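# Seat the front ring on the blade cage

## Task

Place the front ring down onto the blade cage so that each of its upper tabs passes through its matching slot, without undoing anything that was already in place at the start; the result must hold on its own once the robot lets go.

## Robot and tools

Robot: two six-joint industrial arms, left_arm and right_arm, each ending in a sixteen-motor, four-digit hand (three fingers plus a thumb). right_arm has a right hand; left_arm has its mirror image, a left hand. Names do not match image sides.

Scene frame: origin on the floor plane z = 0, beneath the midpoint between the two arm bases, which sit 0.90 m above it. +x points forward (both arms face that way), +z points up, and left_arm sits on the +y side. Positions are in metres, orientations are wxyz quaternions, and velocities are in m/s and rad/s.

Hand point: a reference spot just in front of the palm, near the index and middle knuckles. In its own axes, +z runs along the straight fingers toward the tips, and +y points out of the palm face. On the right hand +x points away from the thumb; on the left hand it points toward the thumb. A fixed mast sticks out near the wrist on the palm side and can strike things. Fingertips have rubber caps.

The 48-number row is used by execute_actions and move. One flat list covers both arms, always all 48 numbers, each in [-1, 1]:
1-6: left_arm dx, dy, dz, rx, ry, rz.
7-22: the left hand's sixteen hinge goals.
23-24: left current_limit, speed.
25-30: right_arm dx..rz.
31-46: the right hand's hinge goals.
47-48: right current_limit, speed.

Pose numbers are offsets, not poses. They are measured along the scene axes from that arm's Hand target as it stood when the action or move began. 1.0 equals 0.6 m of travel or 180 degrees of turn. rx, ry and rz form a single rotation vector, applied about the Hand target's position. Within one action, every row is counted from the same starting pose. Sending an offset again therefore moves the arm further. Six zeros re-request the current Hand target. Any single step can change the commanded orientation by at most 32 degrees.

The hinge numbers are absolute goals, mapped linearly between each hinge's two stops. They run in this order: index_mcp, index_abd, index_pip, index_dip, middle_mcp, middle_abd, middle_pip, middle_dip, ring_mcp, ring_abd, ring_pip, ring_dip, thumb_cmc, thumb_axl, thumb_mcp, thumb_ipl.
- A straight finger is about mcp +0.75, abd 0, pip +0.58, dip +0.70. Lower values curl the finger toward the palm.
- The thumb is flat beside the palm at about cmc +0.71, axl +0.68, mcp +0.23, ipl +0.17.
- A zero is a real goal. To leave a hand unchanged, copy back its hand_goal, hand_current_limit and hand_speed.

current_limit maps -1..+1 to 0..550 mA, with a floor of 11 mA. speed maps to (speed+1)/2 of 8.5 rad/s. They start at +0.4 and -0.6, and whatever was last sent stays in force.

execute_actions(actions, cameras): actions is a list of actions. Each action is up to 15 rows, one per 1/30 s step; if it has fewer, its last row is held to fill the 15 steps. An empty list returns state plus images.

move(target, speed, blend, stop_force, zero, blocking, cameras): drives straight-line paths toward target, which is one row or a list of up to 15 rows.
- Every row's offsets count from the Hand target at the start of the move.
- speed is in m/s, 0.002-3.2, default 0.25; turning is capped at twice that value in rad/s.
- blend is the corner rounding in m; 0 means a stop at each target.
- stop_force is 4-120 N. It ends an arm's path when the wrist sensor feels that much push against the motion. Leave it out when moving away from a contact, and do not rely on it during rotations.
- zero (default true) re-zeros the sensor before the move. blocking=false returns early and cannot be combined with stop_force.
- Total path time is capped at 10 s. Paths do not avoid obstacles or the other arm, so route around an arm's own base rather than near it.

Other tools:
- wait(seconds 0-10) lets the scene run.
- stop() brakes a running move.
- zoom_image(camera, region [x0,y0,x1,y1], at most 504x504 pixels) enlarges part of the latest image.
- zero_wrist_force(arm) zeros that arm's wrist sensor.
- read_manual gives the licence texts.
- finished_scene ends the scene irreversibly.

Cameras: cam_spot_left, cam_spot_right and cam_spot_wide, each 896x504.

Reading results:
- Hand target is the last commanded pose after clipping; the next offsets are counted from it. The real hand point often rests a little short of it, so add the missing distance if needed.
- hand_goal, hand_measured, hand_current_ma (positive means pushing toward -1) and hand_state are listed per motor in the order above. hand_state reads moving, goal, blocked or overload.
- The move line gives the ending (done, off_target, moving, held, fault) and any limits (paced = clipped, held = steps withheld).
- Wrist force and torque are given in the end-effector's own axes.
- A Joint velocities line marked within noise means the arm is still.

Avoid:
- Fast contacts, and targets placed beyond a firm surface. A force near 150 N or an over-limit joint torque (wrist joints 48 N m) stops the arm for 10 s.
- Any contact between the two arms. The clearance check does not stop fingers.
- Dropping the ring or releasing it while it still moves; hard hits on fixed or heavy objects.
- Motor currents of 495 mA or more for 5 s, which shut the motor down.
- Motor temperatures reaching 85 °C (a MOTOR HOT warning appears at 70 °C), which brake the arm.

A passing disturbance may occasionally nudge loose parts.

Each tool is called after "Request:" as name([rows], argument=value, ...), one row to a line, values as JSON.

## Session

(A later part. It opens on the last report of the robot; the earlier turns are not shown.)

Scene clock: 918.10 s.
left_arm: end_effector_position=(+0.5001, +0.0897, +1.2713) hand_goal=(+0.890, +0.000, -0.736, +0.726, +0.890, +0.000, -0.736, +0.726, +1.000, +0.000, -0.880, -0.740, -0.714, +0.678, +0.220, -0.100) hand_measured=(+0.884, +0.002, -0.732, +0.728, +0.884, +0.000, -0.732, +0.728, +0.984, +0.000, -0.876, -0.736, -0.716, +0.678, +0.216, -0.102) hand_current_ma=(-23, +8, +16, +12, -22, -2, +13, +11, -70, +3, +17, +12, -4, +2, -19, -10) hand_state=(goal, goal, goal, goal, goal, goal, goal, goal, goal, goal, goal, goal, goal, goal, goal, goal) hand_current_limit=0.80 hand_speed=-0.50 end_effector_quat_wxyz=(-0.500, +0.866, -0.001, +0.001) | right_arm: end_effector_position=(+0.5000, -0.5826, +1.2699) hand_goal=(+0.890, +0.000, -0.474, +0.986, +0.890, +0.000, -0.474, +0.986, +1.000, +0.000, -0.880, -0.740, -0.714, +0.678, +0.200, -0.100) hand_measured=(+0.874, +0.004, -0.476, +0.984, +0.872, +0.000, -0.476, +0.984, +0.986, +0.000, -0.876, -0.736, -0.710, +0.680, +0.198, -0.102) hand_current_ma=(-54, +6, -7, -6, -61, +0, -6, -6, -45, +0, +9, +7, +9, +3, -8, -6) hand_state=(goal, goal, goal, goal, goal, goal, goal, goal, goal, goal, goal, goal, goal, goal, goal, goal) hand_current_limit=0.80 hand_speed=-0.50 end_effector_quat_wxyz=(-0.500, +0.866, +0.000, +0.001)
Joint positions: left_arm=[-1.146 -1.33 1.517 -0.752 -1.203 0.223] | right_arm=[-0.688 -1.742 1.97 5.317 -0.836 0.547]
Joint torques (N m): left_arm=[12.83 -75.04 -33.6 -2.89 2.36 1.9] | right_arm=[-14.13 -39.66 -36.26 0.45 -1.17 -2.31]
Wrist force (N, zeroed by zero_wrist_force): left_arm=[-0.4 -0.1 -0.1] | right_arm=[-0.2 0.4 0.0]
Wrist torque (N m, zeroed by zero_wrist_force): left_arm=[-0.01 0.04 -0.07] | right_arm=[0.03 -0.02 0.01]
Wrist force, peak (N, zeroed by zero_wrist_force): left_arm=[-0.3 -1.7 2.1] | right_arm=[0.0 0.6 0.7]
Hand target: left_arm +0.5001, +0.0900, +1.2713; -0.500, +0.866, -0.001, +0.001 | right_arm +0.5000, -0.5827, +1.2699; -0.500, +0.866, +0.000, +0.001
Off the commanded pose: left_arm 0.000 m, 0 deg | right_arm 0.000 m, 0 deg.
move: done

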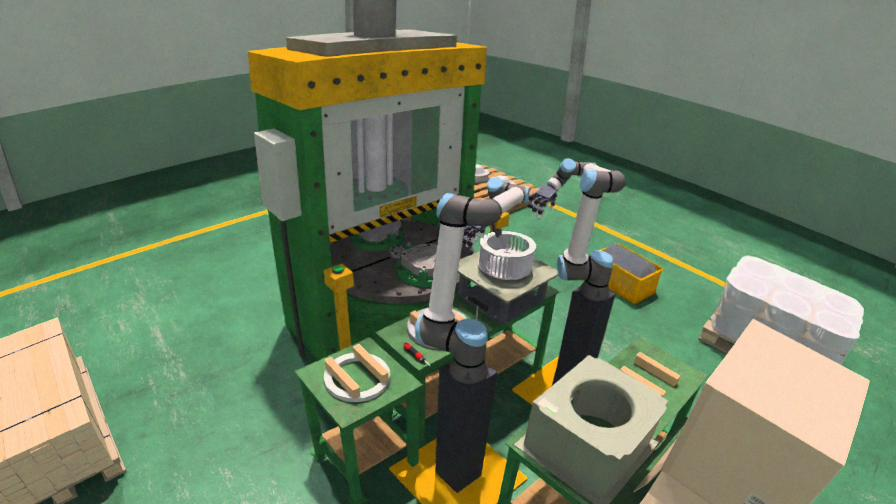

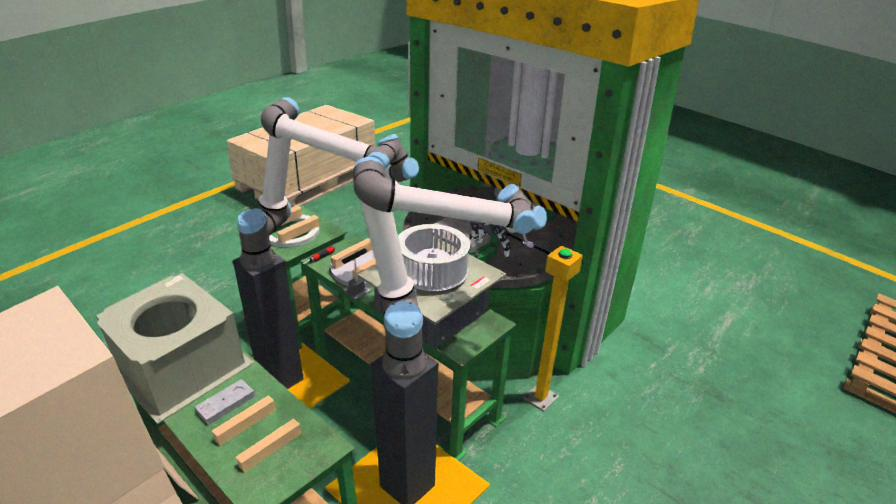

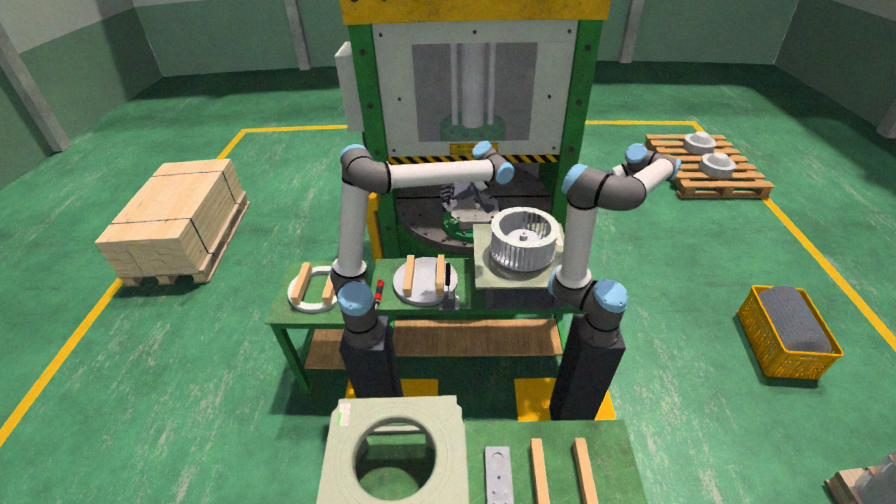

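Request:
zoom_image(camera="cam_spot_right", region=[448, 228, 476, 262])

Request:
zoom_image(camera="cam_spot_right", region=[398, 222, 430, 262])

Request:
zoom_image(camera="cam_spot_right", region=[420, 244, 460, 268])

Request:
zoom_image(camera="cam_spot_wide", region=[524, 204, 564, 254])

Request:
zoom_image(camera="cam_spot_wide", region=[486, 204, 526, 254])

Request:
zoom_image(camera="cam_spot_left", region=[505, 228, 540, 263])

Scaled by 14.824.

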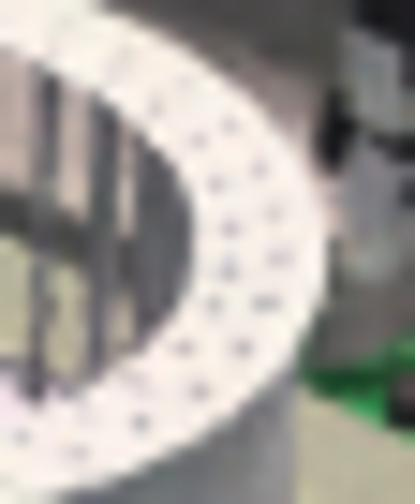

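Scaled by 12.600.

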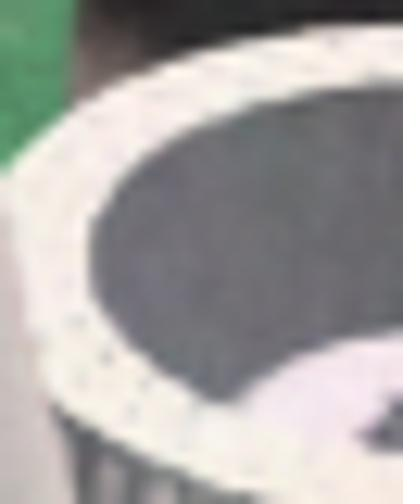

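Scaled by 12.600.

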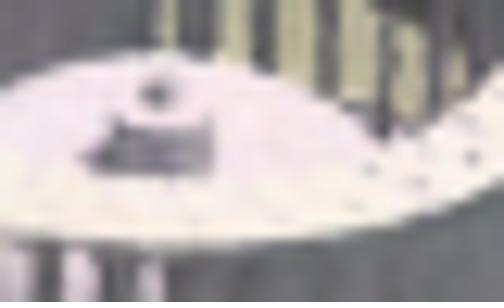

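Scaled by 10.080.

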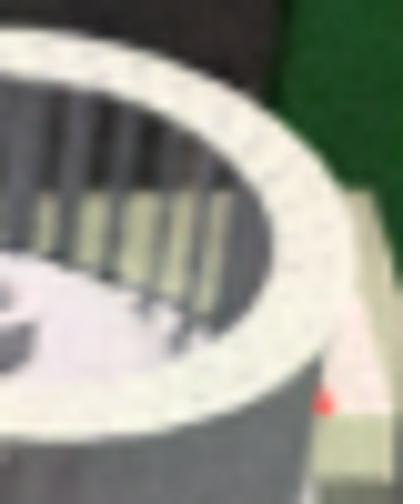

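Scaled by 10.080.

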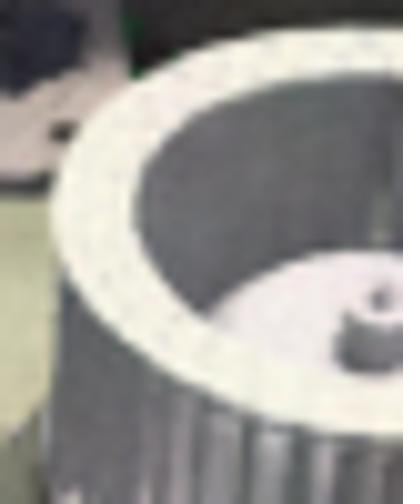

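Scaled by 14.400.

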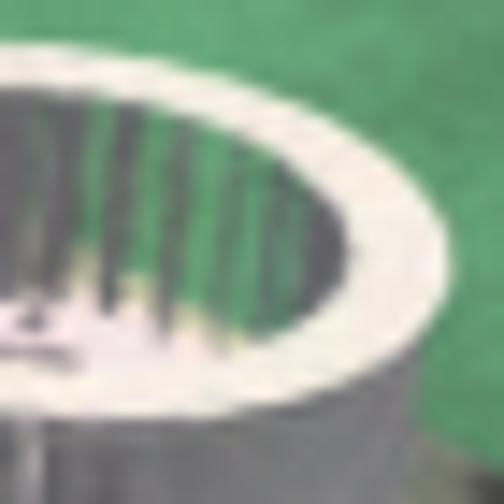

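Request:
move([
  [-0.00183,-0.3922,-0.1167,0,0,0,0.89,0,-0.737,0.986,0.89,0,-0.737,0.986,1.0,0,-0.88,-0.74,-0.714,0.678,0.22,-0.1,0.8,-0.5,-0.00167,0.2123,-0.1167,0,0,0,0.89,0,-0.737,0.986,0.89,0,-0.737,0.986,1.0,0,-0.88,-0.74,-0.714,0.678,0.20,-0.1,0.8,-0.5],
  [-0.00183,-0.3922,-0.1717,0,0,0,0.89,0,-0.737,0.986,0.89,0,-0.737,0.986,1.0,0,-0.88,-0.74,-0.714,0.678,0.22,-0.1,0.8,-0.5,-0.00167,0.2123,-0.1665,0,0,0,0.89,0,-0.737,0.986,0.89,0,-0.737,0.986,1.0,0,-0.88,-0.74,-0.714,0.678,0.20,-0.1,0.8,-0.5],
], speed=[0.25,0.08], blend=0.003)

Request:
zero_wrist_force(arm="left_arm")

Request:
zero_wrist_force(arm="right_arm")

Request:
move(target=[0,0,-0.0125,0,0,0,0.89,0,-0.737,0.986,0.89,0,-0.737,0.986,1.0,0,-0.88,-0.74,-0.714,0.678,0.22,-0.1,0.8,-0.5,0,0,-0.0125,0,0,0,0.89,0,-0.737,0.986,0.89,0,-0.737,0.986,1.0,0,-0.88,-0.74,-0.714,0.678,0.20,-0.1,0.8,-0.5], speed=0.006, stop_force=4)

Scene clock: 921.97 s.
left_arm: end_effector_position=(+0.4990, -0.1453, +1.1684) hand_goal=(+0.890, +0.000, -0.736, +0.986, +0.890, +0.000, -0.736, +0.986, +1.000, +0.000, -0.880, -0.740, -0.714, +0.678, +0.220, -0.100) hand_measured=(+0.884, +0.002, -0.732, +0.984, +0.884, +0.000, -0.732, +0.984, +0.984, +0.000, -0.876, -0.736, -0.716, +0.678, +0.216, -0.102) hand_current_ma=(-23, +8, +15, -11, -22, -2, +12, -10, -70, +3, +17, +12, -4, +2, -19, -10) hand_state=(goal, goal, goal, goal, goal, goal, goal, goal, goal, goal, goal, goal, goal, goal, goal, goal) hand_current_limit=0.80 hand_speed=-0.50 end_effector_quat_wxyz=(-0.500, +0.866, -0.001, +0.001) | right_arm: end_effector_position=(+0.4990, -0.4553, +1.1701) hand_goal=(+0.890, +0.000, -0.736, +0.986, +0.890, +0.000, -0.736, +0.986, +1.000, +0.000, -0.880, -0.740, -0.714, +0.678, +0.200, -0.100) hand_measured=(+0.874, +0.004, -0.732, +0.984, +0.872, +0.000, -0.732, +0.984, +0.986, +0.000, -0.876, -0.736, -0.710, +0.680, +0.198, -0.102) hand_current_ma=(-51, +6, +8, -6, -57, +0, +8, -5, -45, +0, +9, +7, +9, +3, -8, -6) hand_state=(goal, goal, goal, goal, goal, goal, goal, goal, goal, goal, goal, goal, goal, goal, goal, goal) hand_current_limit=0.80 hand_speed=-0.50 end_effector_quat_wxyz=(-0.500, +0.866, +0.000, +0.001)
Joint positions: left_arm=[-1.246 -0.961 1.164 -0.75 -1.288 0.168] | right_arm=[-0.483 -1.759 2.194 4.954 -0.694 0.763]
Joint torques (N m): left_arm=[-11.74 -82.02 -33.9 -2.58 -2.05 -1.73] | right_arm=[13.3 -11.28 -29.87 -3.54 3.72 2.89]
Wrist force (N, zeroed by zero_wrist_force): left_arm=[-0.2 0.2 0.0] | right_arm=[-0.3 -0.1 0.2]
Wrist torque (N m, zeroed by zero_wrist_force): left_arm=[-0.03 0.06 0.10] | right_arm=[-0.06 0.01 -0.40]
Wrist force, peak (N, zeroed by zero_wrist_force): left_arm=[-0.2 0.8 -1.4] | right_arm=[-0.1 0.3 -1.0]
Hand target: left_arm +0.4990, -0.1454, +1.1682; -0.500, +0.866, -0.001, +0.001 | right_arm +0.4990, -0.4553, +1.1700; -0.500, +0.866, +0.000, +0.001
Off the commanded pose: left_arm 0.000 m, 0 deg | right_arm 0.000 m, 0 deg.
move: done

Wrist force sensor zeroed.

Wrist force sensor zeroed.

Scene clock: 924.23 s.
left_arm: end_effector_position=(+0.4990, -0.1454, +1.1635) hand_goal=(+0.890, +0.000, -0.736, +0.986, +0.890, +0.000, -0.736, +0.986, +1.000, +0.000, -0.880, -0.740, -0.714, +0.678, +0.220, -0.100) hand_measured=(+0.884, +0.002, -0.734, +0.984, +0.896, +0.000, -0.748, +0.984, +0.984, +0.000, -0.876, -0.736, -0.716, +0.678, +0.216, -0.102) hand_current_ma=(-23, +8, +12, -10, +29, -2, -51, -10, -70, +3, +17, +12, -4, +2, -19, -10) hand_state=(goal, goal, goal, goal, goal, goal, goal, goal, goal, goal, goal, goal, goal, goal, goal, goal) hand_current_limit=0.80 hand_speed=-0.50 end_effector_quat_wxyz=(-0.500, +0.866, -0.001, +0.001) | right_arm: end_effector_position=(+0.4990, -0.4553, +1.1625) hand_goal=(+0.890, +0.000, -0.736, +0.986, +0.890, +0.000, -0.736, +0.986, +1.000, +0.000, -0.880, -0.740, -0.714, +0.678, +0.200, -0.100) hand_measured=(+0.874, +0.004, -0.732, +0.984, +0.894, +0.000, -0.736, +0.984, +0.986, +0.000, -0.876, -0.736, -0.710, +0.680, +0.198, -0.102) hand_current_ma=(-51, +6, +8, -6, +11, +0, -2, -3, -45, +0, +9, +7, +9, +3, -8, -6) hand_state=(goal, goal, goal, goal, goal, goal, goal, goal, goal, goal, goal, goal, goal, goal, goal, goal) hand_current_limit=0.80 hand_speed=-0.50 end_effector_quat_wxyz=(-0.500, +0.866, +0.000, +0.001)
Joint positions: left_arm=[-1.246 -0.959 1.17 -0.758 -1.288 0.168] | right_arm=[-0.483 -1.753 2.204 4.937 -0.694 0.763]
Joint torques (N m): left_arm=[-12.86 -106.43 -49.48 1.72 -1.27 -1.53] | right_arm=[11.74 -12.37 -28.76 -3.97 3.01 3.02]
Wrist force (N, zeroed by zero_wrist_force): left_arm=[0.1 -2.1 -1.2] | right_arm=[0.3 -1.5 -0.8]
Wrist torque (N m, zeroed by zero_wrist_force): left_arm=[0.11 -0.04 0.05] | right_arm=[0.11 -0.03 -0.01]
Wrist force, peak (N, zeroed by zero_wrist_force): left_arm=[0.0 -3.6 -2.7] | right_arm=[0.5 -1.6 -1.0]
Hand target: left_arm +0.4990, -0.1454, +1.1635; -0.500, +0.866, -0.001, +0.001 (not the last commanded pose) | right_arm +0.4990, -0.4553, +1.1625; -0.500, +0.866, +0.000, +0.001
Off the commanded pose: left_arm 0.003 m, 0 deg | right_arm 0.000 m, 0 deg.
move: contact (left_arm)

Request:
move([
  [0,0,0.1,0,0,0,0.89,0,-0.737,0.986,0.89,0,-0.737,0.986,1.0,0,-0.88,-0.74,-0.714,0.678,0.22,-0.1,0.8,-0.5,0,0,0.1,0,0,0,0.89,0,-0.737,0.986,0.89,0,-0.737,0.986,1.0,0,-0.88,-0.74,-0.714,0.678,0.20,-0.1,0.8,-0.5],
  [0.0017,0.3923,0.1775,0,0,0,0.89,0,-0.737,0.986,0.89,0,-0.737,0.986,1.0,0,-0.88,-0.74,-0.714,0.678,0.22,-0.1,0.8,-0.5,0.04067,-0.03217,0.2792,-0.3333,0,0,0.75,0,0.58,0.7,-0.479,0,-0.737,0.7,-0.479,0,-0.737,0.7,-0.714,0.678,0.20,-0.1,0.8,-0.5],
  [0.0017,0.3923,0.1775,0,0,0,0.89,0,-0.737,0.986,0.89,0,-0.737,0.986,1.0,0,-0.88,-0.74,-0.714,0.678,0.22,-0.1,0.8,-0.5,0.04067,-0.03217,0.20083,-0.3333,0,0,0.75,0,0.58,0.7,-0.479,0,-0.737,0.7,-0.479,0,-0.737,0.7,-0.714,0.678,0.20,-0.1,0.8,-0.5],
], speed=[0.1,0.25,0.1], cameras=["cam_spot_right"])

Scene clock: 932.50 s.
left_arm: end_effector_position=(+0.5001, +0.0900, +1.2700) hand_goal=(+0.890, +0.000, -0.736, +0.986, +0.890, +0.000, -0.736, +0.986, +1.000, +0.000, -0.880, -0.740, -0.714, +0.678, +0.220, -0.100) hand_measured=(+0.884, +0.002, -0.734, +0.984, +0.886, +0.000, -0.738, +0.984, +0.984, +0.000, -0.876, -0.736, -0.716, +0.678, +0.216, -0.102) hand_current_ma=(-23, +8, +12, -10, -21, -2, -8, -10, -70, +3, +17, +12, -4, +2, -19, -10) hand_state=(goal, goal, goal, goal, goal, goal, goal, goal, goal, goal, goal, goal, goal, goal, goal, goal) hand_current_limit=0.80 hand_speed=-0.50 end_effector_quat_wxyz=(-0.500, +0.866, -0.001, +0.001) | right_arm: end_effector_position=(+0.5234, -0.4746, +1.2832) hand_goal=(+0.750, +0.000, +0.580, +0.700, -0.478, +0.000, -0.736, +0.700, -0.478, +0.000, -0.736, +0.700, -0.714, +0.678, +0.200, -0.100) hand_measured=(+0.752, +0.004, +0.576, +0.702, -0.458, -0.004, -0.732, +0.702, -0.462, +0.000, -0.736, +0.698, -0.708, +0.678, +0.198, -0.102) hand_current_ma=(+3, +6, -7, +6, +71, -8, +10, +6, +53, +0, -1, -6, +13, +0, -7, -6) hand_state=(goal, goal, goal, goal, blocked, goal, goal, goal, goal, goal, goal, goal, goal, goal, goal, goal) hand_current_limit=0.80 hand_speed=-0.50 end_effector_quat_wxyz=(+0.000, +1.000, +0.000, +0.001)
Joint positions: left_arm=[-1.146 -1.33 1.52 -0.755 -1.203 0.224] | right_arm=[-0.026 -1.785 2.05 4.445 -1.57 1.545]
Joint torques (N m): left_arm=[13.96 -78.26 -35.25 -2.96 1.99 2.79] | right_arm=[-0.16 -14.28 -33.94 -5.85 -0.07 0.91]
Wrist force (N, zeroed by zero_wrist_force): left_arm=[-0.4 -0.3 -0.1] | right_arm=[0.4 -0.7 -0.3]
Wrist torque (N m, zeroed by zero_wrist_force): left_arm=[0.02 -0.01 -0.19] | right_arm=[-0.02 -0.11 -0.07]
Wrist force, peak (N, zeroed by zero_wrist_force): left_arm=[-0.1 -2.4 -1.3] | right_arm=[0.6 -1.7 -0.7]
Hand target: left_arm +0.5001, +0.0900, +1.2700; -0.500, +0.866, -0.001, +0.001 | right_arm +0.5234, -0.4746, +1.2830; +0.000, +1.000, +0.000, +0.001
Off the commanded pose: left_arm 0.000 m, 0 deg | right_arm 0.000 m, 0 deg.
move: done
Images, in order (width x height): cam_spot_right 896x504.

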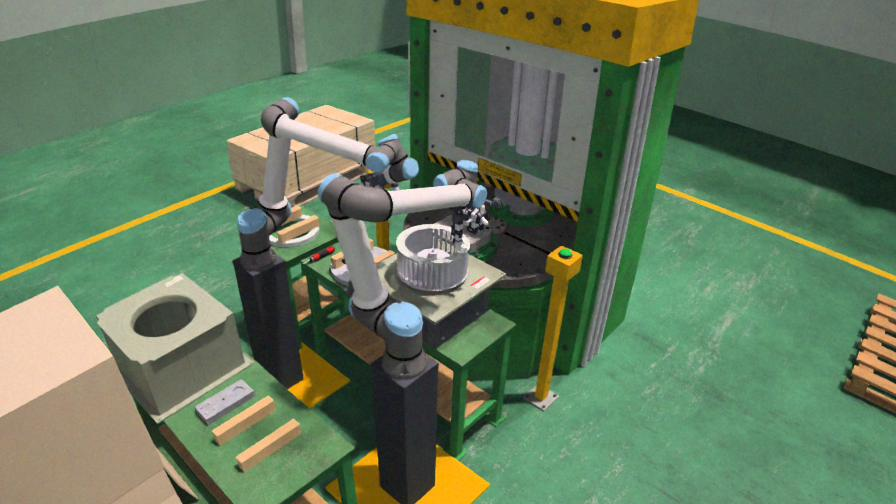

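Request:
move(target=[0,0,0,0,0,0,0.89,0,-0.737,0.986,0.89,0,-0.737,0.986,1.0,0,-0.88,-0.74,-0.714,0.678,0.22,-0.1,0.8,-0.5,0,0,-0.025,0,0,0,0.75,0,0.58,0.7,-0.479,0,-0.737,0.7,-0.479,0,-0.737,0.7,-0.714,0.678,0.20,-0.1,0.8,-0.5], speed=0.01, stop_force=4, cameras=["cam_spot_right"])

Request:
zoom_image(camera="cam_spot_right", region=[393, 220, 475, 290])

Scene clock: 935.33 s.
left_arm: end_effector_position=(+0.5001, +0.0900, +1.2700) hand_goal=(+0.890, +0.000, -0.736, +0.986, +0.890, +0.000, -0.736, +0.986, +1.000, +0.000, -0.880, -0.740, -0.714, +0.678, +0.220, -0.100) hand_measured=(+0.884, +0.002, -0.734, +0.984, +0.886, +0.000, -0.738, +0.984, +0.984, +0.000, -0.876, -0.736, -0.716, +0.678, +0.216, -0.102) hand_current_ma=(-23, +8, +12, -10, -21, -2, -8, -10, -70, +3, +17, +12, -4, +2, -19, -10) hand_state=(goal, goal, goal, goal, goal, goal, goal, goal, goal, goal, goal, goal, goal, goal, goal, goal) hand_current_limit=0.80 hand_speed=-0.50 end_effector_quat_wxyz=(-0.500, +0.866, -0.001, +0.001) | right_arm: end_effector_position=(+0.5234, -0.4746, +1.2680) hand_goal=(+0.750, +0.000, +0.580, +0.700, -0.478, +0.000, -0.736, +0.700, -0.478, +0.000, -0.736, +0.700, -0.714, +0.678, +0.200, -0.100) hand_measured=(+0.752, +0.004, +0.576, +0.702, -0.458, -0.004, -0.732, +0.702, -0.462, +0.000, -0.736, +0.698, -0.708, +0.678, +0.198, -0.102) hand_current_ma=(+3, +6, -7, +6, +71, -8, +10, +6, +53, +0, -1, -6, +13, +0, -7, -6) hand_state=(goal, goal, goal, goal, blocked, goal, goal, goal, goal, goal, goal, goal, goal, goal, goal, goal) hand_current_limit=0.80 hand_speed=-0.50 end_effector_quat_wxyz=(+0.000, +1.000, +0.000, +0.001)
Joint positions: left_arm=[-1.146 -1.33 1.52 -0.755 -1.203 0.224] | right_arm=[-0.026 -1.777 2.072 4.416 -1.57 1.545]
Joint torques (N m): left_arm=[15.56 -77.53 -34.8 -2.93 2.44 2.36] | right_arm=[-3.47 -15.53 -33.19 -5.9 -2.28 0.5]
Wrist force (N, zeroed by zero_wrist_force): left_arm=[-0.3 -0.3 -0.4] | right_arm=[0.7 -1.0 0.0]
Wrist torque (N m, zeroed by zero_wrist_force): left_arm=[0.04 -0.03 -0.18] | right_arm=[-0.06 -0.16 -0.04]
Wrist force, peak (N, zeroed by zero_wrist_force): left_arm=[-0.3 -0.2 -0.7] | right_arm=[0.1 -1.3 -0.2]
Hand target: left_arm +0.5001, +0.0900, +1.2700; -0.500, +0.866, -0.001, +0.001 | right_arm +0.5234, -0.4746, +1.2680; +0.000, +1.000, +0.000, +0.001
Off the commanded pose: left_arm 0.000 m, 0 deg | right_arm 0.000 m, 0 deg.
move: done
Images, in order (width x height): cam_spot_right 896x504.

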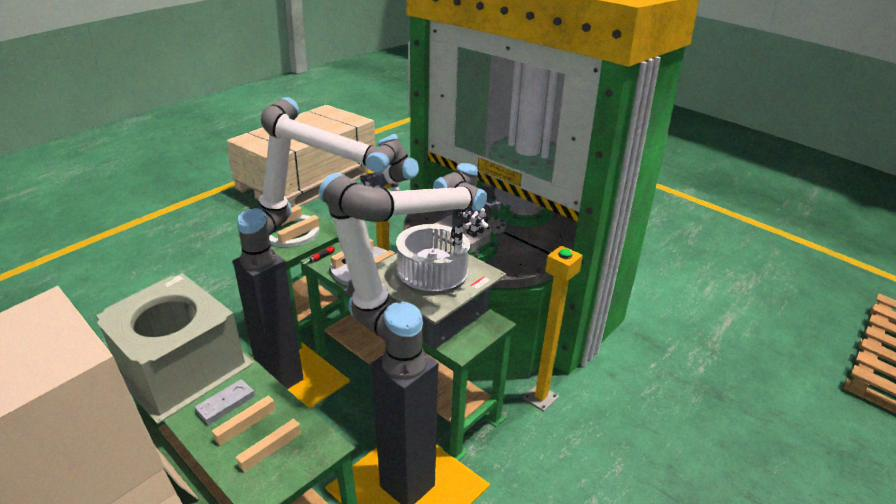

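Scaled by 6.146.

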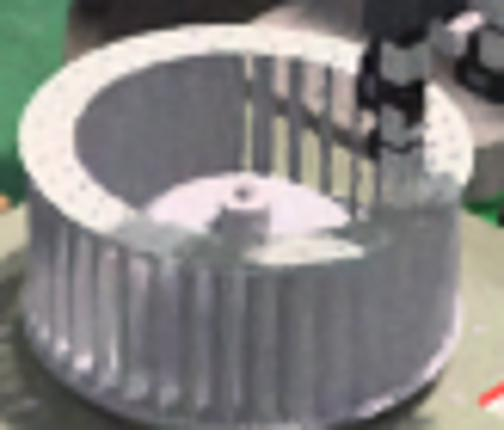

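Request:
move(target=[0,0,0,0,0,0,0.89,0,-0.737,0.986,0.89,0,-0.737,0.986,1.0,0,-0.88,-0.74,-0.714,0.678,0.22,-0.1,0.8,-0.5,0,0,-0.01667,0,0,0,0.75,0,0.58,0.7,-0.479,0,-0.737,0.7,-0.479,0,-0.737,0.7,-0.714,0.678,0.20,-0.1,0.8,-0.5], speed=0.008, stop_force=4, cameras=["cam_spot_left","cam_spot_right","cam_spot_wide"])

Request:
zoom_image(camera="cam_spot_right", region=[440, 220, 480, 270])

Request:
zoom_image(camera="cam_spot_left", region=[485, 215, 550, 275])

Request:
zoom_image(camera="cam_spot_wide", region=[500, 190, 570, 260])

Scene clock: 938.03 s.
left_arm: end_effector_position=(+0.5001, +0.0900, +1.2700) hand_goal=(+0.890, +0.000, -0.736, +0.986, +0.890, +0.000, -0.736, +0.986, +1.000, +0.000, -0.880, -0.740, -0.714, +0.678, +0.220, -0.100) hand_measured=(+0.884, +0.002, -0.734, +0.984, +0.886, +0.000, -0.738, +0.984, +0.984, +0.000, -0.876, -0.736, -0.716, +0.678, +0.216, -0.102) hand_current_ma=(-23, +8, +12, -10, -21, -2, -8, -10, -70, +3, +17, +12, -4, +2, -19, -10) hand_state=(goal, goal, goal, goal, goal, goal, goal, goal, goal, goal, goal, goal, goal, goal, goal, goal) hand_current_limit=0.80 hand_speed=-0.50 end_effector_quat_wxyz=(-0.500, +0.866, -0.001, +0.001) | right_arm: end_effector_position=(+0.5234, -0.4746, +1.2580) hand_goal=(+0.750, +0.000, +0.580, +0.700, -0.478, +0.000, -0.736, +0.700, -0.478, +0.000, -0.736, +0.700, -0.714, +0.678, +0.200, -0.100) hand_measured=(+0.752, +0.004, +0.576, +0.702, -0.458, -0.004, -0.732, +0.702, -0.462, +0.000, -0.736, +0.698, -0.708, +0.678, +0.198, -0.102) hand_current_ma=(+3, +6, -7, +6, +71, -8, +10, +6, +53, +0, -1, -6, +13, +0, -7, -6) hand_state=(goal, goal, goal, goal, blocked, goal, goal, goal, goal, goal, goal, goal, goal, goal, goal, goal) hand_current_limit=0.80 hand_speed=-0.50 end_effector_quat_wxyz=(+0.000, +1.000, +0.000, +0.001)
Joint positions: left_arm=[-1.146 -1.33 1.52 -0.755 -1.203 0.224] | right_arm=[-0.026 -1.771 2.086 4.396 -1.57 1.545]
Joint torques (N m): left_arm=[13.69 -78.01 -35.03 -3.05 1.85 2.87] | right_arm=[-4.24 -15.38 -32.9 -5.97 -1.98 0.28]
Wrist force (N, zeroed by zero_wrist_force): left_arm=[-0.4 0.2 -0.1] | right_arm=[0.2 -0.9 -0.1]
Wrist torque (N m, zeroed by zero_wrist_force): left_arm=[0.08 -0.01 -0.20] | right_arm=[-0.04 -0.08 -0.08]
Wrist force, peak (N, zeroed by zero_wrist_force): left_arm=[-0.6 -0.1 -0.5] | right_arm=[0.4 -1.3 0.1]
Hand target: left_arm +0.5001, +0.0900, +1.2700; -0.500, +0.866, -0.001, +0.001 | right_arm +0.5234, -0.4746, +1.2580; +0.000, +1.000, +0.000, +0.001
Off the commanded pose: left_arm 0.000 m, 0 deg | right_arm 0.000 m, 0 deg.
move: done

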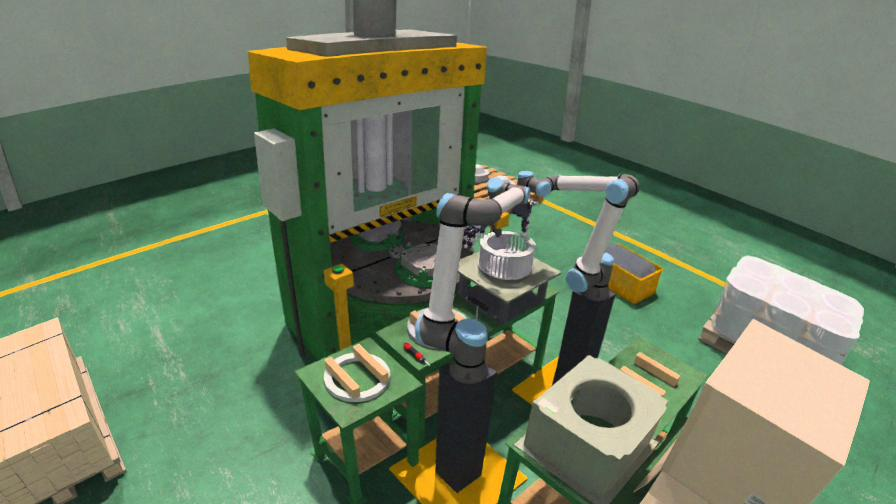

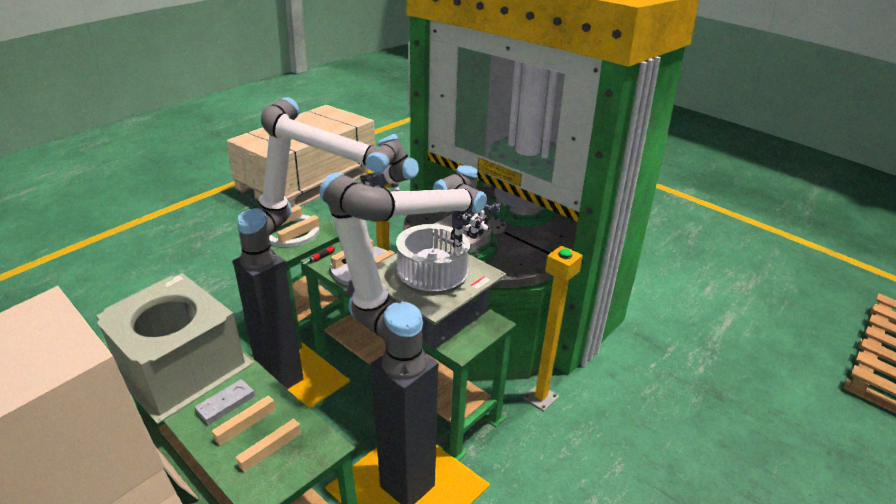

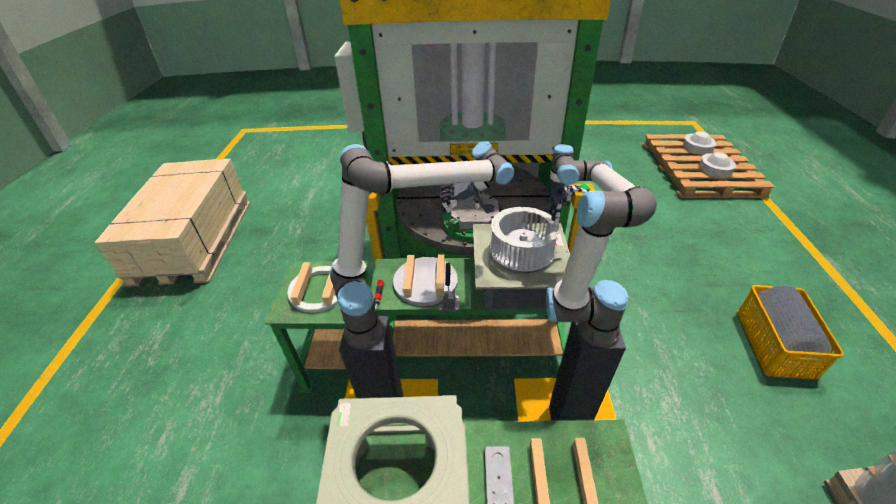

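Scaled by 10.080.

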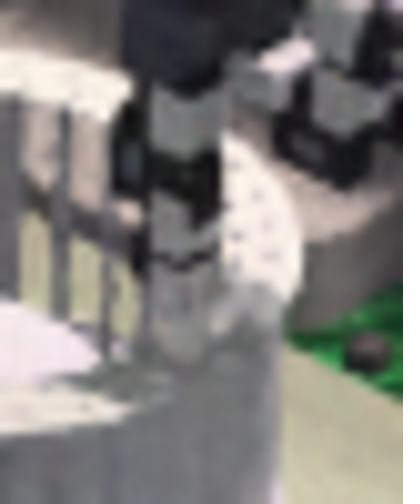

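Scaled by 7.754.

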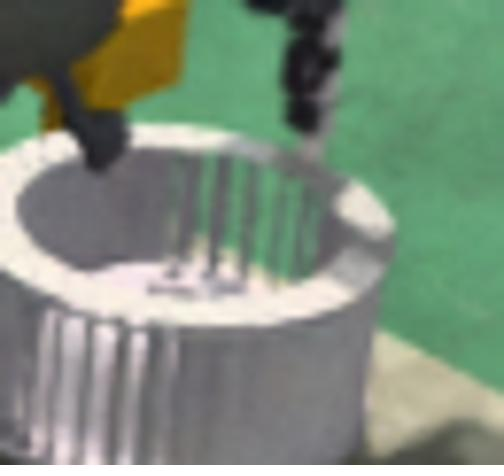

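Scaled by 7.200.

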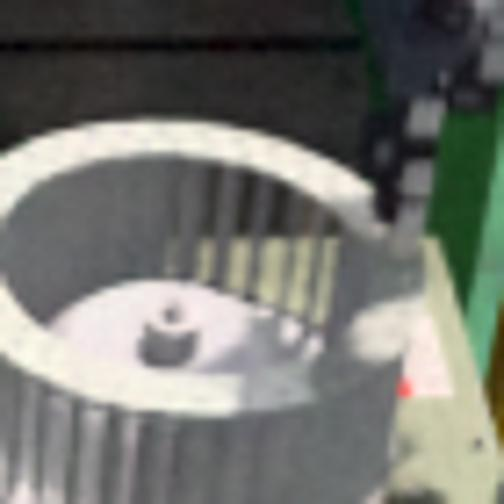

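Request:
move(target=[0,0,0,0,0,0,0.89,0,-0.737,0.986,0.89,0,-0.737,0.986,1.0,0,-0.88,-0.74,-0.714,0.678,0.22,-0.1,0.8,-0.5,0,0,-0.01667,0,0,0,0.75,0,0.58,0.7,-0.479,0,-0.737,0.7,-0.479,0,-0.737,0.7,-0.714,0.678,0.20,-0.1,0.8,-0.5], speed=0.005, stop_force=4)

Scene clock: 940.60 s.
left_arm: end_effector_position=(+0.5001, +0.0900, +1.2700) hand_goal=(+0.890, +0.000, -0.736, +0.986, +0.890, +0.000, -0.736, +0.986, +1.000, +0.000, -0.880, -0.740, -0.714, +0.678, +0.220, -0.100) hand_measured=(+0.884, +0.002, -0.734, +0.984, +0.886, +0.000, -0.738, +0.984, +0.984, +0.000, -0.876, -0.736, -0.716, +0.678, +0.216, -0.102) hand_current_ma=(-23, +8, +12, -10, -21, -2, -8, -10, -70, +3, +17, +12, -4, +2, -19, -10) hand_state=(goal, goal, goal, goal, goal, goal, goal, goal, goal, goal, goal, goal, goal, goal, goal, goal) hand_current_limit=0.80 hand_speed=-0.50 end_effector_quat_wxyz=(-0.500, +0.866, -0.001, +0.001) | right_arm: end_effector_position=(+0.5234, -0.4746, +1.2555) hand_goal=(+0.750, +0.000, +0.580, +0.700, -0.478, +0.000, -0.736, +0.700, -0.478, +0.000, -0.736, +0.700, -0.714, +0.678, +0.200, -0.100) hand_measured=(+0.752, -0.010, +0.580, +0.702, -0.458, -0.004, -0.732, +0.702, -0.462, +0.000, -0.736, +0.698, -0.708, +0.678, +0.198, -0.102) hand_current_ma=(+3, -24, +0, +6, +71, -8, +10, +6, +53, +0, -1, -6, +13, +0, -7, -6) hand_state=(goal, goal, goal, goal, blocked, goal, goal, goal, goal, goal, goal, goal, goal, goal, goal, goal) hand_current_limit=0.80 hand_speed=-0.50 end_effector_quat_wxyz=(+0.000, +1.000, +0.000, +0.001)
Joint positions: left_arm=[-1.146 -1.33 1.52 -0.755 -1.203 0.224] | right_arm=[-0.026 -1.77 2.089 4.391 -1.57 1.545]
Joint torques (N m): left_arm=[12 -76.36 -33.54 -2.89 2.13 2.27] | right_arm=[-5.01 -39.15 -51.78 -1.61 -1.55 0.33]
Wrist force (N, zeroed by zero_wrist_force): left_arm=[-0.5 -0.1 0.0] | right_arm=[0.4 -1.2 -4.1]
Wrist torque (N m, zeroed by zero_wrist_force): left_arm=[0.02 0.01 -0.20] | right_arm=[0.29 -0.08 -0.07]
Wrist force, peak (N, zeroed by zero_wrist_force): left_arm=[-0.5 -0.2 -0.8] | right_arm=[1.1 -1.4 -4.5]
Hand target: left_arm +0.5001, +0.0900, +1.2700; -0.500, +0.866, -0.001, +0.001 | right_arm +0.5234, -0.4746, +1.2555; +0.000, +1.000, +0.000, +0.001 (not the last commanded pose)
Off the commanded pose: left_arm 0.000 m, 0 deg | right_arm 0.007 m, 0 deg.
move: contact (right_arm)

Request:
move([
  [0,0,0,0,0,0,0.89,0,-0.737,0.986,0.89,0,-0.737,0.986,1.0,0,-0.88,-0.74,-0.714,0.678,0.22,-0.1,0.8,-0.5,0,0,0.006,0,0,0,0.75,0,0.58,0.7,-0.479,0,-0.737,0.7,-0.479,0,-0.737,0.7,-0.714,0.678,0.20,-0.1,0.8,-0.5],
  [0,0,0,0,0,0,0.89,0,-0.737,0.986,0.89,0,-0.737,0.986,1.0,0,-0.88,-0.74,-0.714,0.678,0.22,-0.1,0.8,-0.5,0.01163,0.00025,0.008,0,0,0,0.75,0,0.58,0.7,-0.479,0,-0.737,0.7,-0.479,0,-0.737,0.7,-0.714,0.678,0.20,-0.1,0.8,-0.5],
], speed=0.03, blend=0.001)

Request:
move(target=[0,0,0,0,0,0,0.89,0,-0.737,0.986,0.89,0,-0.737,0.986,1.0,0,-0.88,-0.74,-0.714,0.678,0.22,-0.1,0.8,-0.5,0,0,-0.018,0,0,0,0.75,0,0.58,0.7,-0.479,0,-0.737,0.7,-0.479,0,-0.737,0.7,-0.714,0.678,0.20,-0.1,0.8,-0.5], speed=0.005, stop_force=4)

Request:
move([
  [0,0,0,0,0,0,0.89,0,-0.737,0.986,0.89,0,-0.737,0.986,1.0,0,-0.88,-0.74,-0.714,0.678,0.22,-0.1,0.8,-0.5,0,0,0.006,0,0,0,0.75,0,0.58,0.7,-0.479,0,-0.737,0.7,-0.479,0,-0.737,0.7,-0.714,0.678,0.20,-0.1,0.8,-0.5],
  [0,0,0,0,0,0,0.89,0,-0.737,0.986,0.89,0,-0.737,0.986,1.0,0,-0.88,-0.74,-0.714,0.678,0.22,-0.1,0.8,-0.5,0.01163,0.00075,0.008,0,0,0,0.75,0,0.58,0.7,-0.479,0,-0.737,0.7,-0.479,0,-0.737,0.7,-0.714,0.678,0.20,-0.1,0.8,-0.5],
], speed=0.03, blend=0.001)

Request:
move(target=[0,0,0,0,0,0,0.89,0,-0.737,0.986,0.89,0,-0.737,0.986,1.0,0,-0.88,-0.74,-0.714,0.678,0.22,-0.1,0.8,-0.5,0,0,-0.018,0,0,0,0.75,0,0.58,0.7,-0.479,0,-0.737,0.7,-0.479,0,-0.737,0.7,-0.714,0.678,0.20,-0.1,0.8,-0.5], speed=0.005, stop_force=4)

Request:
move([
  [0,0,0,0,0,0,0.89,0,-0.737,0.986,0.89,0,-0.737,0.986,1.0,0,-0.88,-0.74,-0.714,0.678,0.22,-0.1,0.8,-0.5,0,0,0.006,0,0,0,0.75,0,0.58,0.7,-0.479,0,-0.737,0.7,-0.479,0,-0.737,0.7,-0.714,0.678,0.20,-0.1,0.8,-0.5],
  [0,0,0,0,0,0,0.89,0,-0.737,0.986,0.89,0,-0.737,0.986,1.0,0,-0.88,-0.74,-0.714,0.678,0.22,-0.1,0.8,-0.5,0.01163,0.00128,0.008,0,0,0,0.75,0,0.58,0.7,-0.479,0,-0.737,0.7,-0.479,0,-0.737,0.7,-0.714,0.678,0.20,-0.1,0.8,-0.5],
], speed=0.03, blend=0.001)

Request:
move(target=[0,0,0,0,0,0,0.89,0,-0.737,0.986,0.89,0,-0.737,0.986,1.0,0,-0.88,-0.74,-0.714,0.678,0.22,-0.1,0.8,-0.5,0,0,-0.018,0,0,0,0.75,0,0.58,0.7,-0.479,0,-0.737,0.7,-0.479,0,-0.737,0.7,-0.714,0.678,0.20,-0.1,0.8,-0.5], speed=0.005, stop_force=4)

Scene clock: 942.57 s.
left_arm: end_effector_position=(+0.5001, +0.0900, +1.2700) hand_goal=(+0.890, +0.000, -0.736, +0.986, +0.890, +0.000, -0.736, +0.986, +1.000, +0.000, -0.880, -0.740, -0.714, +0.678, +0.220, -0.100) hand_measured=(+0.884, +0.002, -0.734, +0.984, +0.886, +0.000, -0.738, +0.984, +0.984, +0.000, -0.876, -0.736, -0.716, +0.678, +0.216, -0.102) hand_current_ma=(-23, +8, +12, -10, -21, -2, -8, -10, -70, +3, +17, +12, -4, +2, -19, -10) hand_state=(goal, goal, goal, goal, goal, goal, goal, goal, goal, goal, goal, goal, goal, goal, goal, goal) hand_current_limit=0.80 hand_speed=-0.50 end_effector_quat_wxyz=(-0.500, +0.866, -0.001, +0.001) | right_arm: end_effector_position=(+0.5301, -0.4745, +1.2602) hand_goal=(+0.750, +0.000, +0.580, +0.700, -0.478, +0.000, -0.736, +0.700, -0.478, +0.000, -0.736, +0.700, -0.714, +0.678, +0.200, -0.100) hand_measured=(+0.752, -0.004, +0.580, +0.702, -0.458, -0.004, -0.732, +0.702, -0.462, +0.000, -0.736, +0.698, -0.708, +0.678, +0.198, -0.102) hand_current_ma=(+3, -7, +0, +6, +71, -8, +10, +6, +53, +0, -1, -6, +13, +0, -7, -6) hand_state=(goal, goal, goal, goal, blocked, goal, goal, goal, goal, goal, goal, goal, goal, goal, goal, goal) hand_current_limit=0.80 hand_speed=-0.50 end_effector_quat_wxyz=(+0.000, +1.000, +0.000, +0.001)
Joint positions: left_arm=[-1.146 -1.33 1.52 -0.755 -1.203 0.224] | right_arm=[-0.025 -1.761 2.073 4.398 -1.57 1.545]
Joint torques (N m): left_arm=[14.68 -79.31 -35.03 -2.58 1.77 2.37] | right_arm=[13.68 -12.55 -53.48 -2.18 -1.89 3.1]
Wrist force (N, zeroed by zero_wrist_force): left_arm=[-0.1 -0.5 -0.5] | right_arm=[0.2 -0.8 -0.2]
Wrist torque (N m, zeroed by zero_wrist_force): left_arm=[0.03 -0.05 -0.16] | right_arm=[-0.02 -0.09 -0.08]
Wrist force, peak (N, zeroed by zero_wrist_force): left_arm=[-0.7 0.0 -0.3] | right_arm=[0.9 -1.5 -4.3]
Hand target: left_arm +0.5001, +0.0900, +1.2700; -0.500, +0.866, -0.001, +0.001 | right_arm +0.5304, -0.4744, +1.2603; +0.000, +1.000, +0.000, +0.001
Off the commanded pose: left_arm 0.000 m, 0 deg | right_arm 0.000 m, 0 deg.
move: done

Scene clock: 945.10 s.
left_arm: end_effector_position=(+0.5001, +0.0900, +1.2700) hand_goal=(+0.890, +0.000, -0.736, +0.986, +0.890, +0.000, -0.736, +0.986, +1.000, +0.000, -0.880, -0.740, -0.714, +0.678, +0.220, -0.100) hand_measured=(+0.884, +0.002, -0.734, +0.984, +0.886, +0.000, -0.738, +0.984, +0.984, +0.000, -0.876, -0.736, -0.716, +0.678, +0.216, -0.102) hand_current_ma=(-23, +8, +12, -10, -21, -2, -8, -10, -70, +3, +17, +12, -4, +2, -19, -10) hand_state=(goal, goal, goal, goal, goal, goal, goal, goal, goal, goal, goal, goal, goal, goal, goal, goal) hand_current_limit=0.80 hand_speed=-0.50 end_effector_quat_wxyz=(-0.500, +0.866, -0.001, +0.001) | right_arm: end_effector_position=(+0.5304, -0.4744, +1.2545) hand_goal=(+0.750, +0.000, +0.580, +0.700, -0.478, +0.000, -0.736, +0.700, -0.478, +0.000, -0.736, +0.700, -0.714, +0.678, +0.200, -0.100) hand_measured=(+0.752, -0.002, +0.580, +0.702, -0.458, -0.004, -0.732, +0.702, -0.462, +0.000, -0.736, +0.698, -0.708, +0.678, +0.198, -0.102) hand_current_ma=(+3, -5, +0, +6, +71, -8, +10, +6, +53, +0, -1, -6, +13, +0, -7, -6) hand_state=(goal, goal, goal, goal, blocked, goal, goal, goal, goal, goal, goal, goal, goal, goal, goal, goal) hand_current_limit=0.80 hand_speed=-0.50 end_effector_quat_wxyz=(+0.000, +1.000, +0.000, +0.001)
Joint positions: left_arm=[-1.146 -1.33 1.52 -0.755 -1.203 0.224] | right_arm=[-0.025 -1.757 2.081 4.386 -1.57 1.545]
Joint torques (N m): left_arm=[12.03 -80.35 -34.6 -2.76 1.69 2.28] | right_arm=[13.08 -38 -50.88 -1.7 -1.72 2.8]
Wrist force (N, zeroed by zero_wrist_force): left_arm=[0.0 0.0 -0.2] | right_arm=[0.4 -1.1 -4.8]
Wrist torque (N m, zeroed by zero_wrist_force): left_arm=[0.06 -0.06 -0.17] | right_arm=[0.31 -0.21 -0.07]
Wrist force, peak (N, zeroed by zero_wrist_force): left_arm=[-0.7 -0.4 -0.4] | right_arm=[0.3 -1.1 -5.4]
Hand target: left_arm +0.5001, +0.0900, +1.2700; -0.500, +0.866, -0.001, +0.001 | right_arm +0.5304, -0.4744, +1.2545; +0.000, +1.000, +0.000, +0.001 (not the last commanded pose)
Off the commanded pose: left_arm 0.000 m, 0 deg | right_arm 0.005 m, 0 deg.
move: contact (right_arm)

Scene clock: 945.93 s.
left_arm: end_effector_position=(+0.5001, +0.0900, +1.2700) hand_goal=(+0.890, +0.000, -0.736, +0.986, +0.890, +0.000, -0.736, +0.986, +1.000, +0.000, -0.880, -0.740, -0.714, +0.678, +0.220, -0.100) hand_measured=(+0.884, +0.002, -0.734, +0.984, +0.886, +0.000, -0.738, +0.984, +0.984, +0.000, -0.876, -0.736, -0.716, +0.678, +0.216, -0.102) hand_current_ma=(-23, +8, +12, -10, -21, -2, -8, -10, -70, +3, +17, +12, -4, +2, -19, -10) hand_state=(goal, goal, goal, goal, goal, goal, goal, goal, goal, goal, goal, goal, goal, goal, goal, goal) hand_current_limit=0.80 hand_speed=-0.50 end_effector_quat_wxyz=(-0.500, +0.866, -0.001, +0.001) | right_arm: end_effector_position=(+0.5371, -0.4740, +1.2592) hand_goal=(+0.750, +0.000, +0.580, +0.700, -0.478, +0.000, -0.736, +0.700, -0.478, +0.000, -0.736, +0.700, -0.714, +0.678, +0.200, -0.100) hand_measured=(+0.752, -0.002, +0.580, +0.702, -0.458, -0.004, -0.732, +0.702, -0.462, +0.000, -0.736, +0.698, -0.708, +0.678, +0.198, -0.102) hand_current_ma=(+3, -5, +0, +6, +71, -8, +10, +6, +53, +0, -1, -6, +13, +0, -7, -6) hand_state=(goal, goal, goal, goal, blocked, goal, goal, goal, goal, goal, goal, goal, goal, goal, goal, goal) hand_current_limit=0.80 hand_speed=-0.50 end_effector_quat_wxyz=(+0.000, +1.000, +0.000, +0.001)
Joint positions: left_arm=[-1.146 -1.33 1.52 -0.755 -1.203 0.224] | right_arm=[-0.024 -1.747 2.065 4.393 -1.57 1.547]
Joint torques (N m): left_arm=[12.8 -78.62 -34.62 -3.08 1.83 1.9] | right_arm=[13.11 -19.34 -53.6 -1.99 -1.73 2.76]
Wrist force (N, zeroed by zero_wrist_force): left_arm=[-0.4 -0.4 -0.4] | right_arm=[0.4 -1.0 0.2]
Wrist torque (N m, zeroed by zero_wrist_force): left_arm=[0.03 -0.01 -0.19] | right_arm=[-0.09 -0.12 -0.07]
Wrist force, peak (N, zeroed by zero_wrist_force): left_arm=[-0.4 -0.4 -0.4] | right_arm=[0.5 -1.2 -4.5]
Hand target: left_arm +0.5001, +0.0900, +1.2700; -0.500, +0.866, -0.001, +0.001 | right_arm +0.5374, -0.4740, +1.2593; +0.000, +1.000, +0.000, +0.001
Off the commanded pose: left_arm 0.000 m, 0 deg | right_arm 0.000 m, 0 deg.
move: done

Scene clock: 948.17 s.
left_arm: end_effector_position=(+0.5001, +0.0900, +1.2700) hand_goal=(+0.890, +0.000, -0.736, +0.986, +0.890, +0.000, -0.736, +0.986, +1.000, +0.000, -0.880, -0.740, -0.714, +0.678, +0.220, -0.100) hand_measured=(+0.884, +0.002, -0.734, +0.984, +0.886, +0.000, -0.738, +0.984, +0.984, +0.000, -0.876, -0.736, -0.716, +0.678, +0.216, -0.102) hand_current_ma=(-23, +8, +12, -10, -21, -2, -8, -10, -70, +3, +17, +12, -4, +2, -19, -10) hand_state=(goal, goal, goal, goal, goal, goal, goal, goal, goal, goal, goal, goal, goal, goal, goal, goal) hand_current_limit=0.80 hand_speed=-0.50 end_effector_quat_wxyz=(-0.500, +0.866, -0.001, +0.001) | right_arm: end_effector_position=(+0.5374, -0.4740, +1.2549) hand_goal=(+0.750, +0.000, +0.580, +0.700, -0.478, +0.000, -0.736, +0.700, -0.478, +0.000, -0.736, +0.700, -0.714, +0.678, +0.200, -0.100) hand_measured=(+0.752, +0.008, +0.580, +0.702, -0.458, -0.004, -0.732, +0.702, -0.462, +0.000, -0.736, +0.698, -0.708, +0.678, +0.198, -0.102) hand_current_ma=(+2, +17, +0, +6, +71, -8, +10, +6, +53, +0, -1, -6, +13, +0, -7, -6) hand_state=(goal, goal, goal, goal, blocked, goal, goal, goal, goal, goal, goal, goal, goal, goal, goal, goal) hand_current_limit=0.80 hand_speed=-0.50 end_effector_quat_wxyz=(+0.000, +1.000, +0.000, +0.001)
Joint positions: left_arm=[-1.146 -1.33 1.52 -0.755 -1.203 0.224] | right_arm=[-0.024 -1.744 2.07 4.385 -1.57 1.547]
Joint torques (N m): left_arm=[12.06 -77.39 -34.57 -3.21 1.69 2.02] | right_arm=[10.21 -36.8 -51.58 -1.81 -1.88 3.01]
Wrist force (N, zeroed by zero_wrist_force): left_arm=[-0.6 0.1 0.2] | right_arm=[-0.5 -1.1 -4.5]
Wrist torque (N m, zeroed by zero_wrist_force): left_arm=[0.03 0.01 -0.21] | right_arm=[0.31 -0.21 -0.13]
Wrist force, peak (N, zeroed by zero_wrist_force): left_arm=[-0.8 -0.1 -0.2] | right_arm=[0.0 -1.3 -5.8]
Hand target: left_arm +0.5001, +0.0900, +1.2700; -0.500, +0.866, -0.001, +0.001 | right_arm +0.5374, -0.4740, +1.2549; +0.000, +1.000, +0.000, +0.001 (not the last commanded pose)
Off the commanded pose: left_arm 0.000 m, 0 deg | right_arm 0.006 m, 0 deg.
move: contact (right_arm)

Scene clock: 949.03 s.
left_arm: end_effector_position=(+0.5001, +0.0900, +1.2700) hand_goal=(+0.890, +0.000, -0.736, +0.986, +0.890, +0.000, -0.736, +0.986, +1.000, +0.000, -0.880, -0.740, -0.714, +0.678, +0.220, -0.100) hand_measured=(+0.884, +0.002, -0.734, +0.984, +0.886, +0.000, -0.738, +0.984, +0.984, +0.000, -0.876, -0.736, -0.716, +0.678, +0.216, -0.102) hand_current_ma=(-23, +8, +12, -10, -21, -2, -8, -10, -70, +3, +17, +12, -4, +2, -19, -10) hand_state=(goal, goal, goal, goal, goal, goal, goal, goal, goal, goal, goal, goal, goal, goal, goal, goal) hand_current_limit=0.80 hand_speed=-0.50 end_effector_quat_wxyz=(-0.500, +0.866, -0.001, +0.001) | right_arm: end_effector_position=(+0.5442, -0.4732, +1.2597) hand_goal=(+0.750, +0.000, +0.580, +0.700, -0.478, +0.000, -0.736, +0.700, -0.478, +0.000, -0.736, +0.700, -0.714, +0.678, +0.200, -0.100) hand_measured=(+0.752, +0.004, +0.580, +0.702, -0.458, -0.004, -0.732, +0.702, -0.462, +0.000, -0.736, +0.698, -0.708, +0.678, +0.198, -0.102) hand_current_ma=(+2, +6, +0, +6, +71, -8, +10, +6, +53, +0, -1, -6, +13, +0, -7, -6) hand_state=(goal, goal, goal, goal, blocked, goal, goal, goal, goal, goal, goal, goal, goal, goal, goal, goal) hand_current_limit=0.80 hand_speed=-0.50 end_effector_quat_wxyz=(+0.000, +1.000, +0.000, +0.001)
Joint positions: left_arm=[-1.146 -1.33 1.52 -0.755 -1.203 0.224] | right_arm=[-0.022 -1.735 2.054 4.391 -1.57 1.548]
Joint torques (N m): left_arm=[13.55 -78.23 -33.68 -2.58 2.06 2.16] | right_arm=[12.49 -17.89 -52.71 -1.98 -1.82 3.01]
Wrist force (N, zeroed by zero_wrist_force): left_arm=[-0.3 -0.6 0.0] | right_arm=[0.1 -1.1 -0.1]
Wrist torque (N m, zeroed by zero_wrist_force): left_arm=[-0.03 -0.02 -0.17] | right_arm=[-0.07 -0.06 -0.10]
Wrist force, peak (N, zeroed by zero_wrist_force): left_arm=[-0.8 -0.1 -0.3] | right_arm=[0.0 -1.2 -4.6]
Hand target: left_arm +0.5001, +0.0900, +1.2700; -0.500, +0.866, -0.001, +0.001 | right_arm +0.5444, -0.4732, +1.2597; +0.000, +1.000, +0.000, +0.001
Off the commanded pose: left_arm 0.000 m, 0 deg | right_arm 0.000 m, 0 deg.
move: done

Scene clock: 950.70 s.
left_arm: end_effector_position=(+0.5001, +0.0900, +1.2700) hand_goal=(+0.890, +0.000, -0.736, +0.986, +0.890, +0.000, -0.736, +0.986, +1.000, +0.000, -0.880, -0.740, -0.714, +0.678, +0.220, -0.100) hand_measured=(+0.884, +0.002, -0.734, +0.984, +0.886, +0.000, -0.738, +0.984, +0.984, +0.000, -0.876, -0.736, -0.716, +0.678, +0.216, -0.102) hand_current_ma=(-23, +8, +12, -10, -21, -2, -8, -10, -70, +3, +17, +12, -4, +2, -19, -10) hand_state=(goal, goal, goal, goal, goal, goal, goal, goal, goal, goal, goal, goal, goal, goal, goal, goal) hand_current_limit=0.80 hand_speed=-0.50 end_effector_quat_wxyz=(-0.500, +0.866, -0.001, +0.001) | right_arm: end_effector_position=(+0.5444, -0.4732, +1.2583) hand_goal=(+0.750, +0.000, +0.580, +0.700, -0.478, +0.000, -0.736, +0.700, -0.478, +0.000, -0.736, +0.700, -0.714, +0.678, +0.200, -0.100) hand_measured=(+0.752, +0.002, +0.580, +0.702, -0.458, -0.004, -0.732, +0.702, -0.462, +0.000, -0.736, +0.698, -0.708, +0.678, +0.198, -0.102) hand_current_ma=(+2, +5, +0, +5, +71, -8, +10, +6, +53, +0, -1, -6, +13, +0, -7, -6) hand_state=(goal, goal, goal, goal, blocked, goal, goal, goal, goal, goal, goal, goal, goal, goal, goal, goal) hand_current_limit=0.80 hand_speed=-0.50 end_effector_quat_wxyz=(+0.000, +1.000, +0.000, +0.001)
Joint positions: left_arm=[-1.146 -1.33 1.52 -0.755 -1.203 0.224] | right_arm=[-0.022 -1.734 2.055 4.389 -1.57 1.548]
Joint torques (N m): left_arm=[13.57 -77.24 -34.47 -3.06 2.12 1.56] | right_arm=[11.79 -40.66 -51.15 -2.08 -1.98 2.82]
Wrist force (N, zeroed by zero_wrist_force): left_arm=[-0.2 -0.3 -0.4] | right_arm=[0.2 -1.2 -4.6]
Wrist torque (N m, zeroed by zero_wrist_force): left_arm=[0.04 -0.05 -0.17] | right_arm=[0.28 -0.19 -0.08]
Wrist force, peak (N, zeroed by zero_wrist_force): left_arm=[-0.5 -0.4 -0.6] | right_arm=[0.4 -0.9 -5.3]
Hand target: left_arm +0.5001, +0.0900, +1.2700; -0.500, +0.866, -0.001, +0.001 | right_arm +0.5444, -0.4732, +1.2583; +0.000, +1.000, +0.000, +0.001 (not the last commanded pose)
Off the commanded pose: left_arm 0.000 m, 0 deg | right_arm 0.009 m, 0 deg.
move: contact (right_arm)


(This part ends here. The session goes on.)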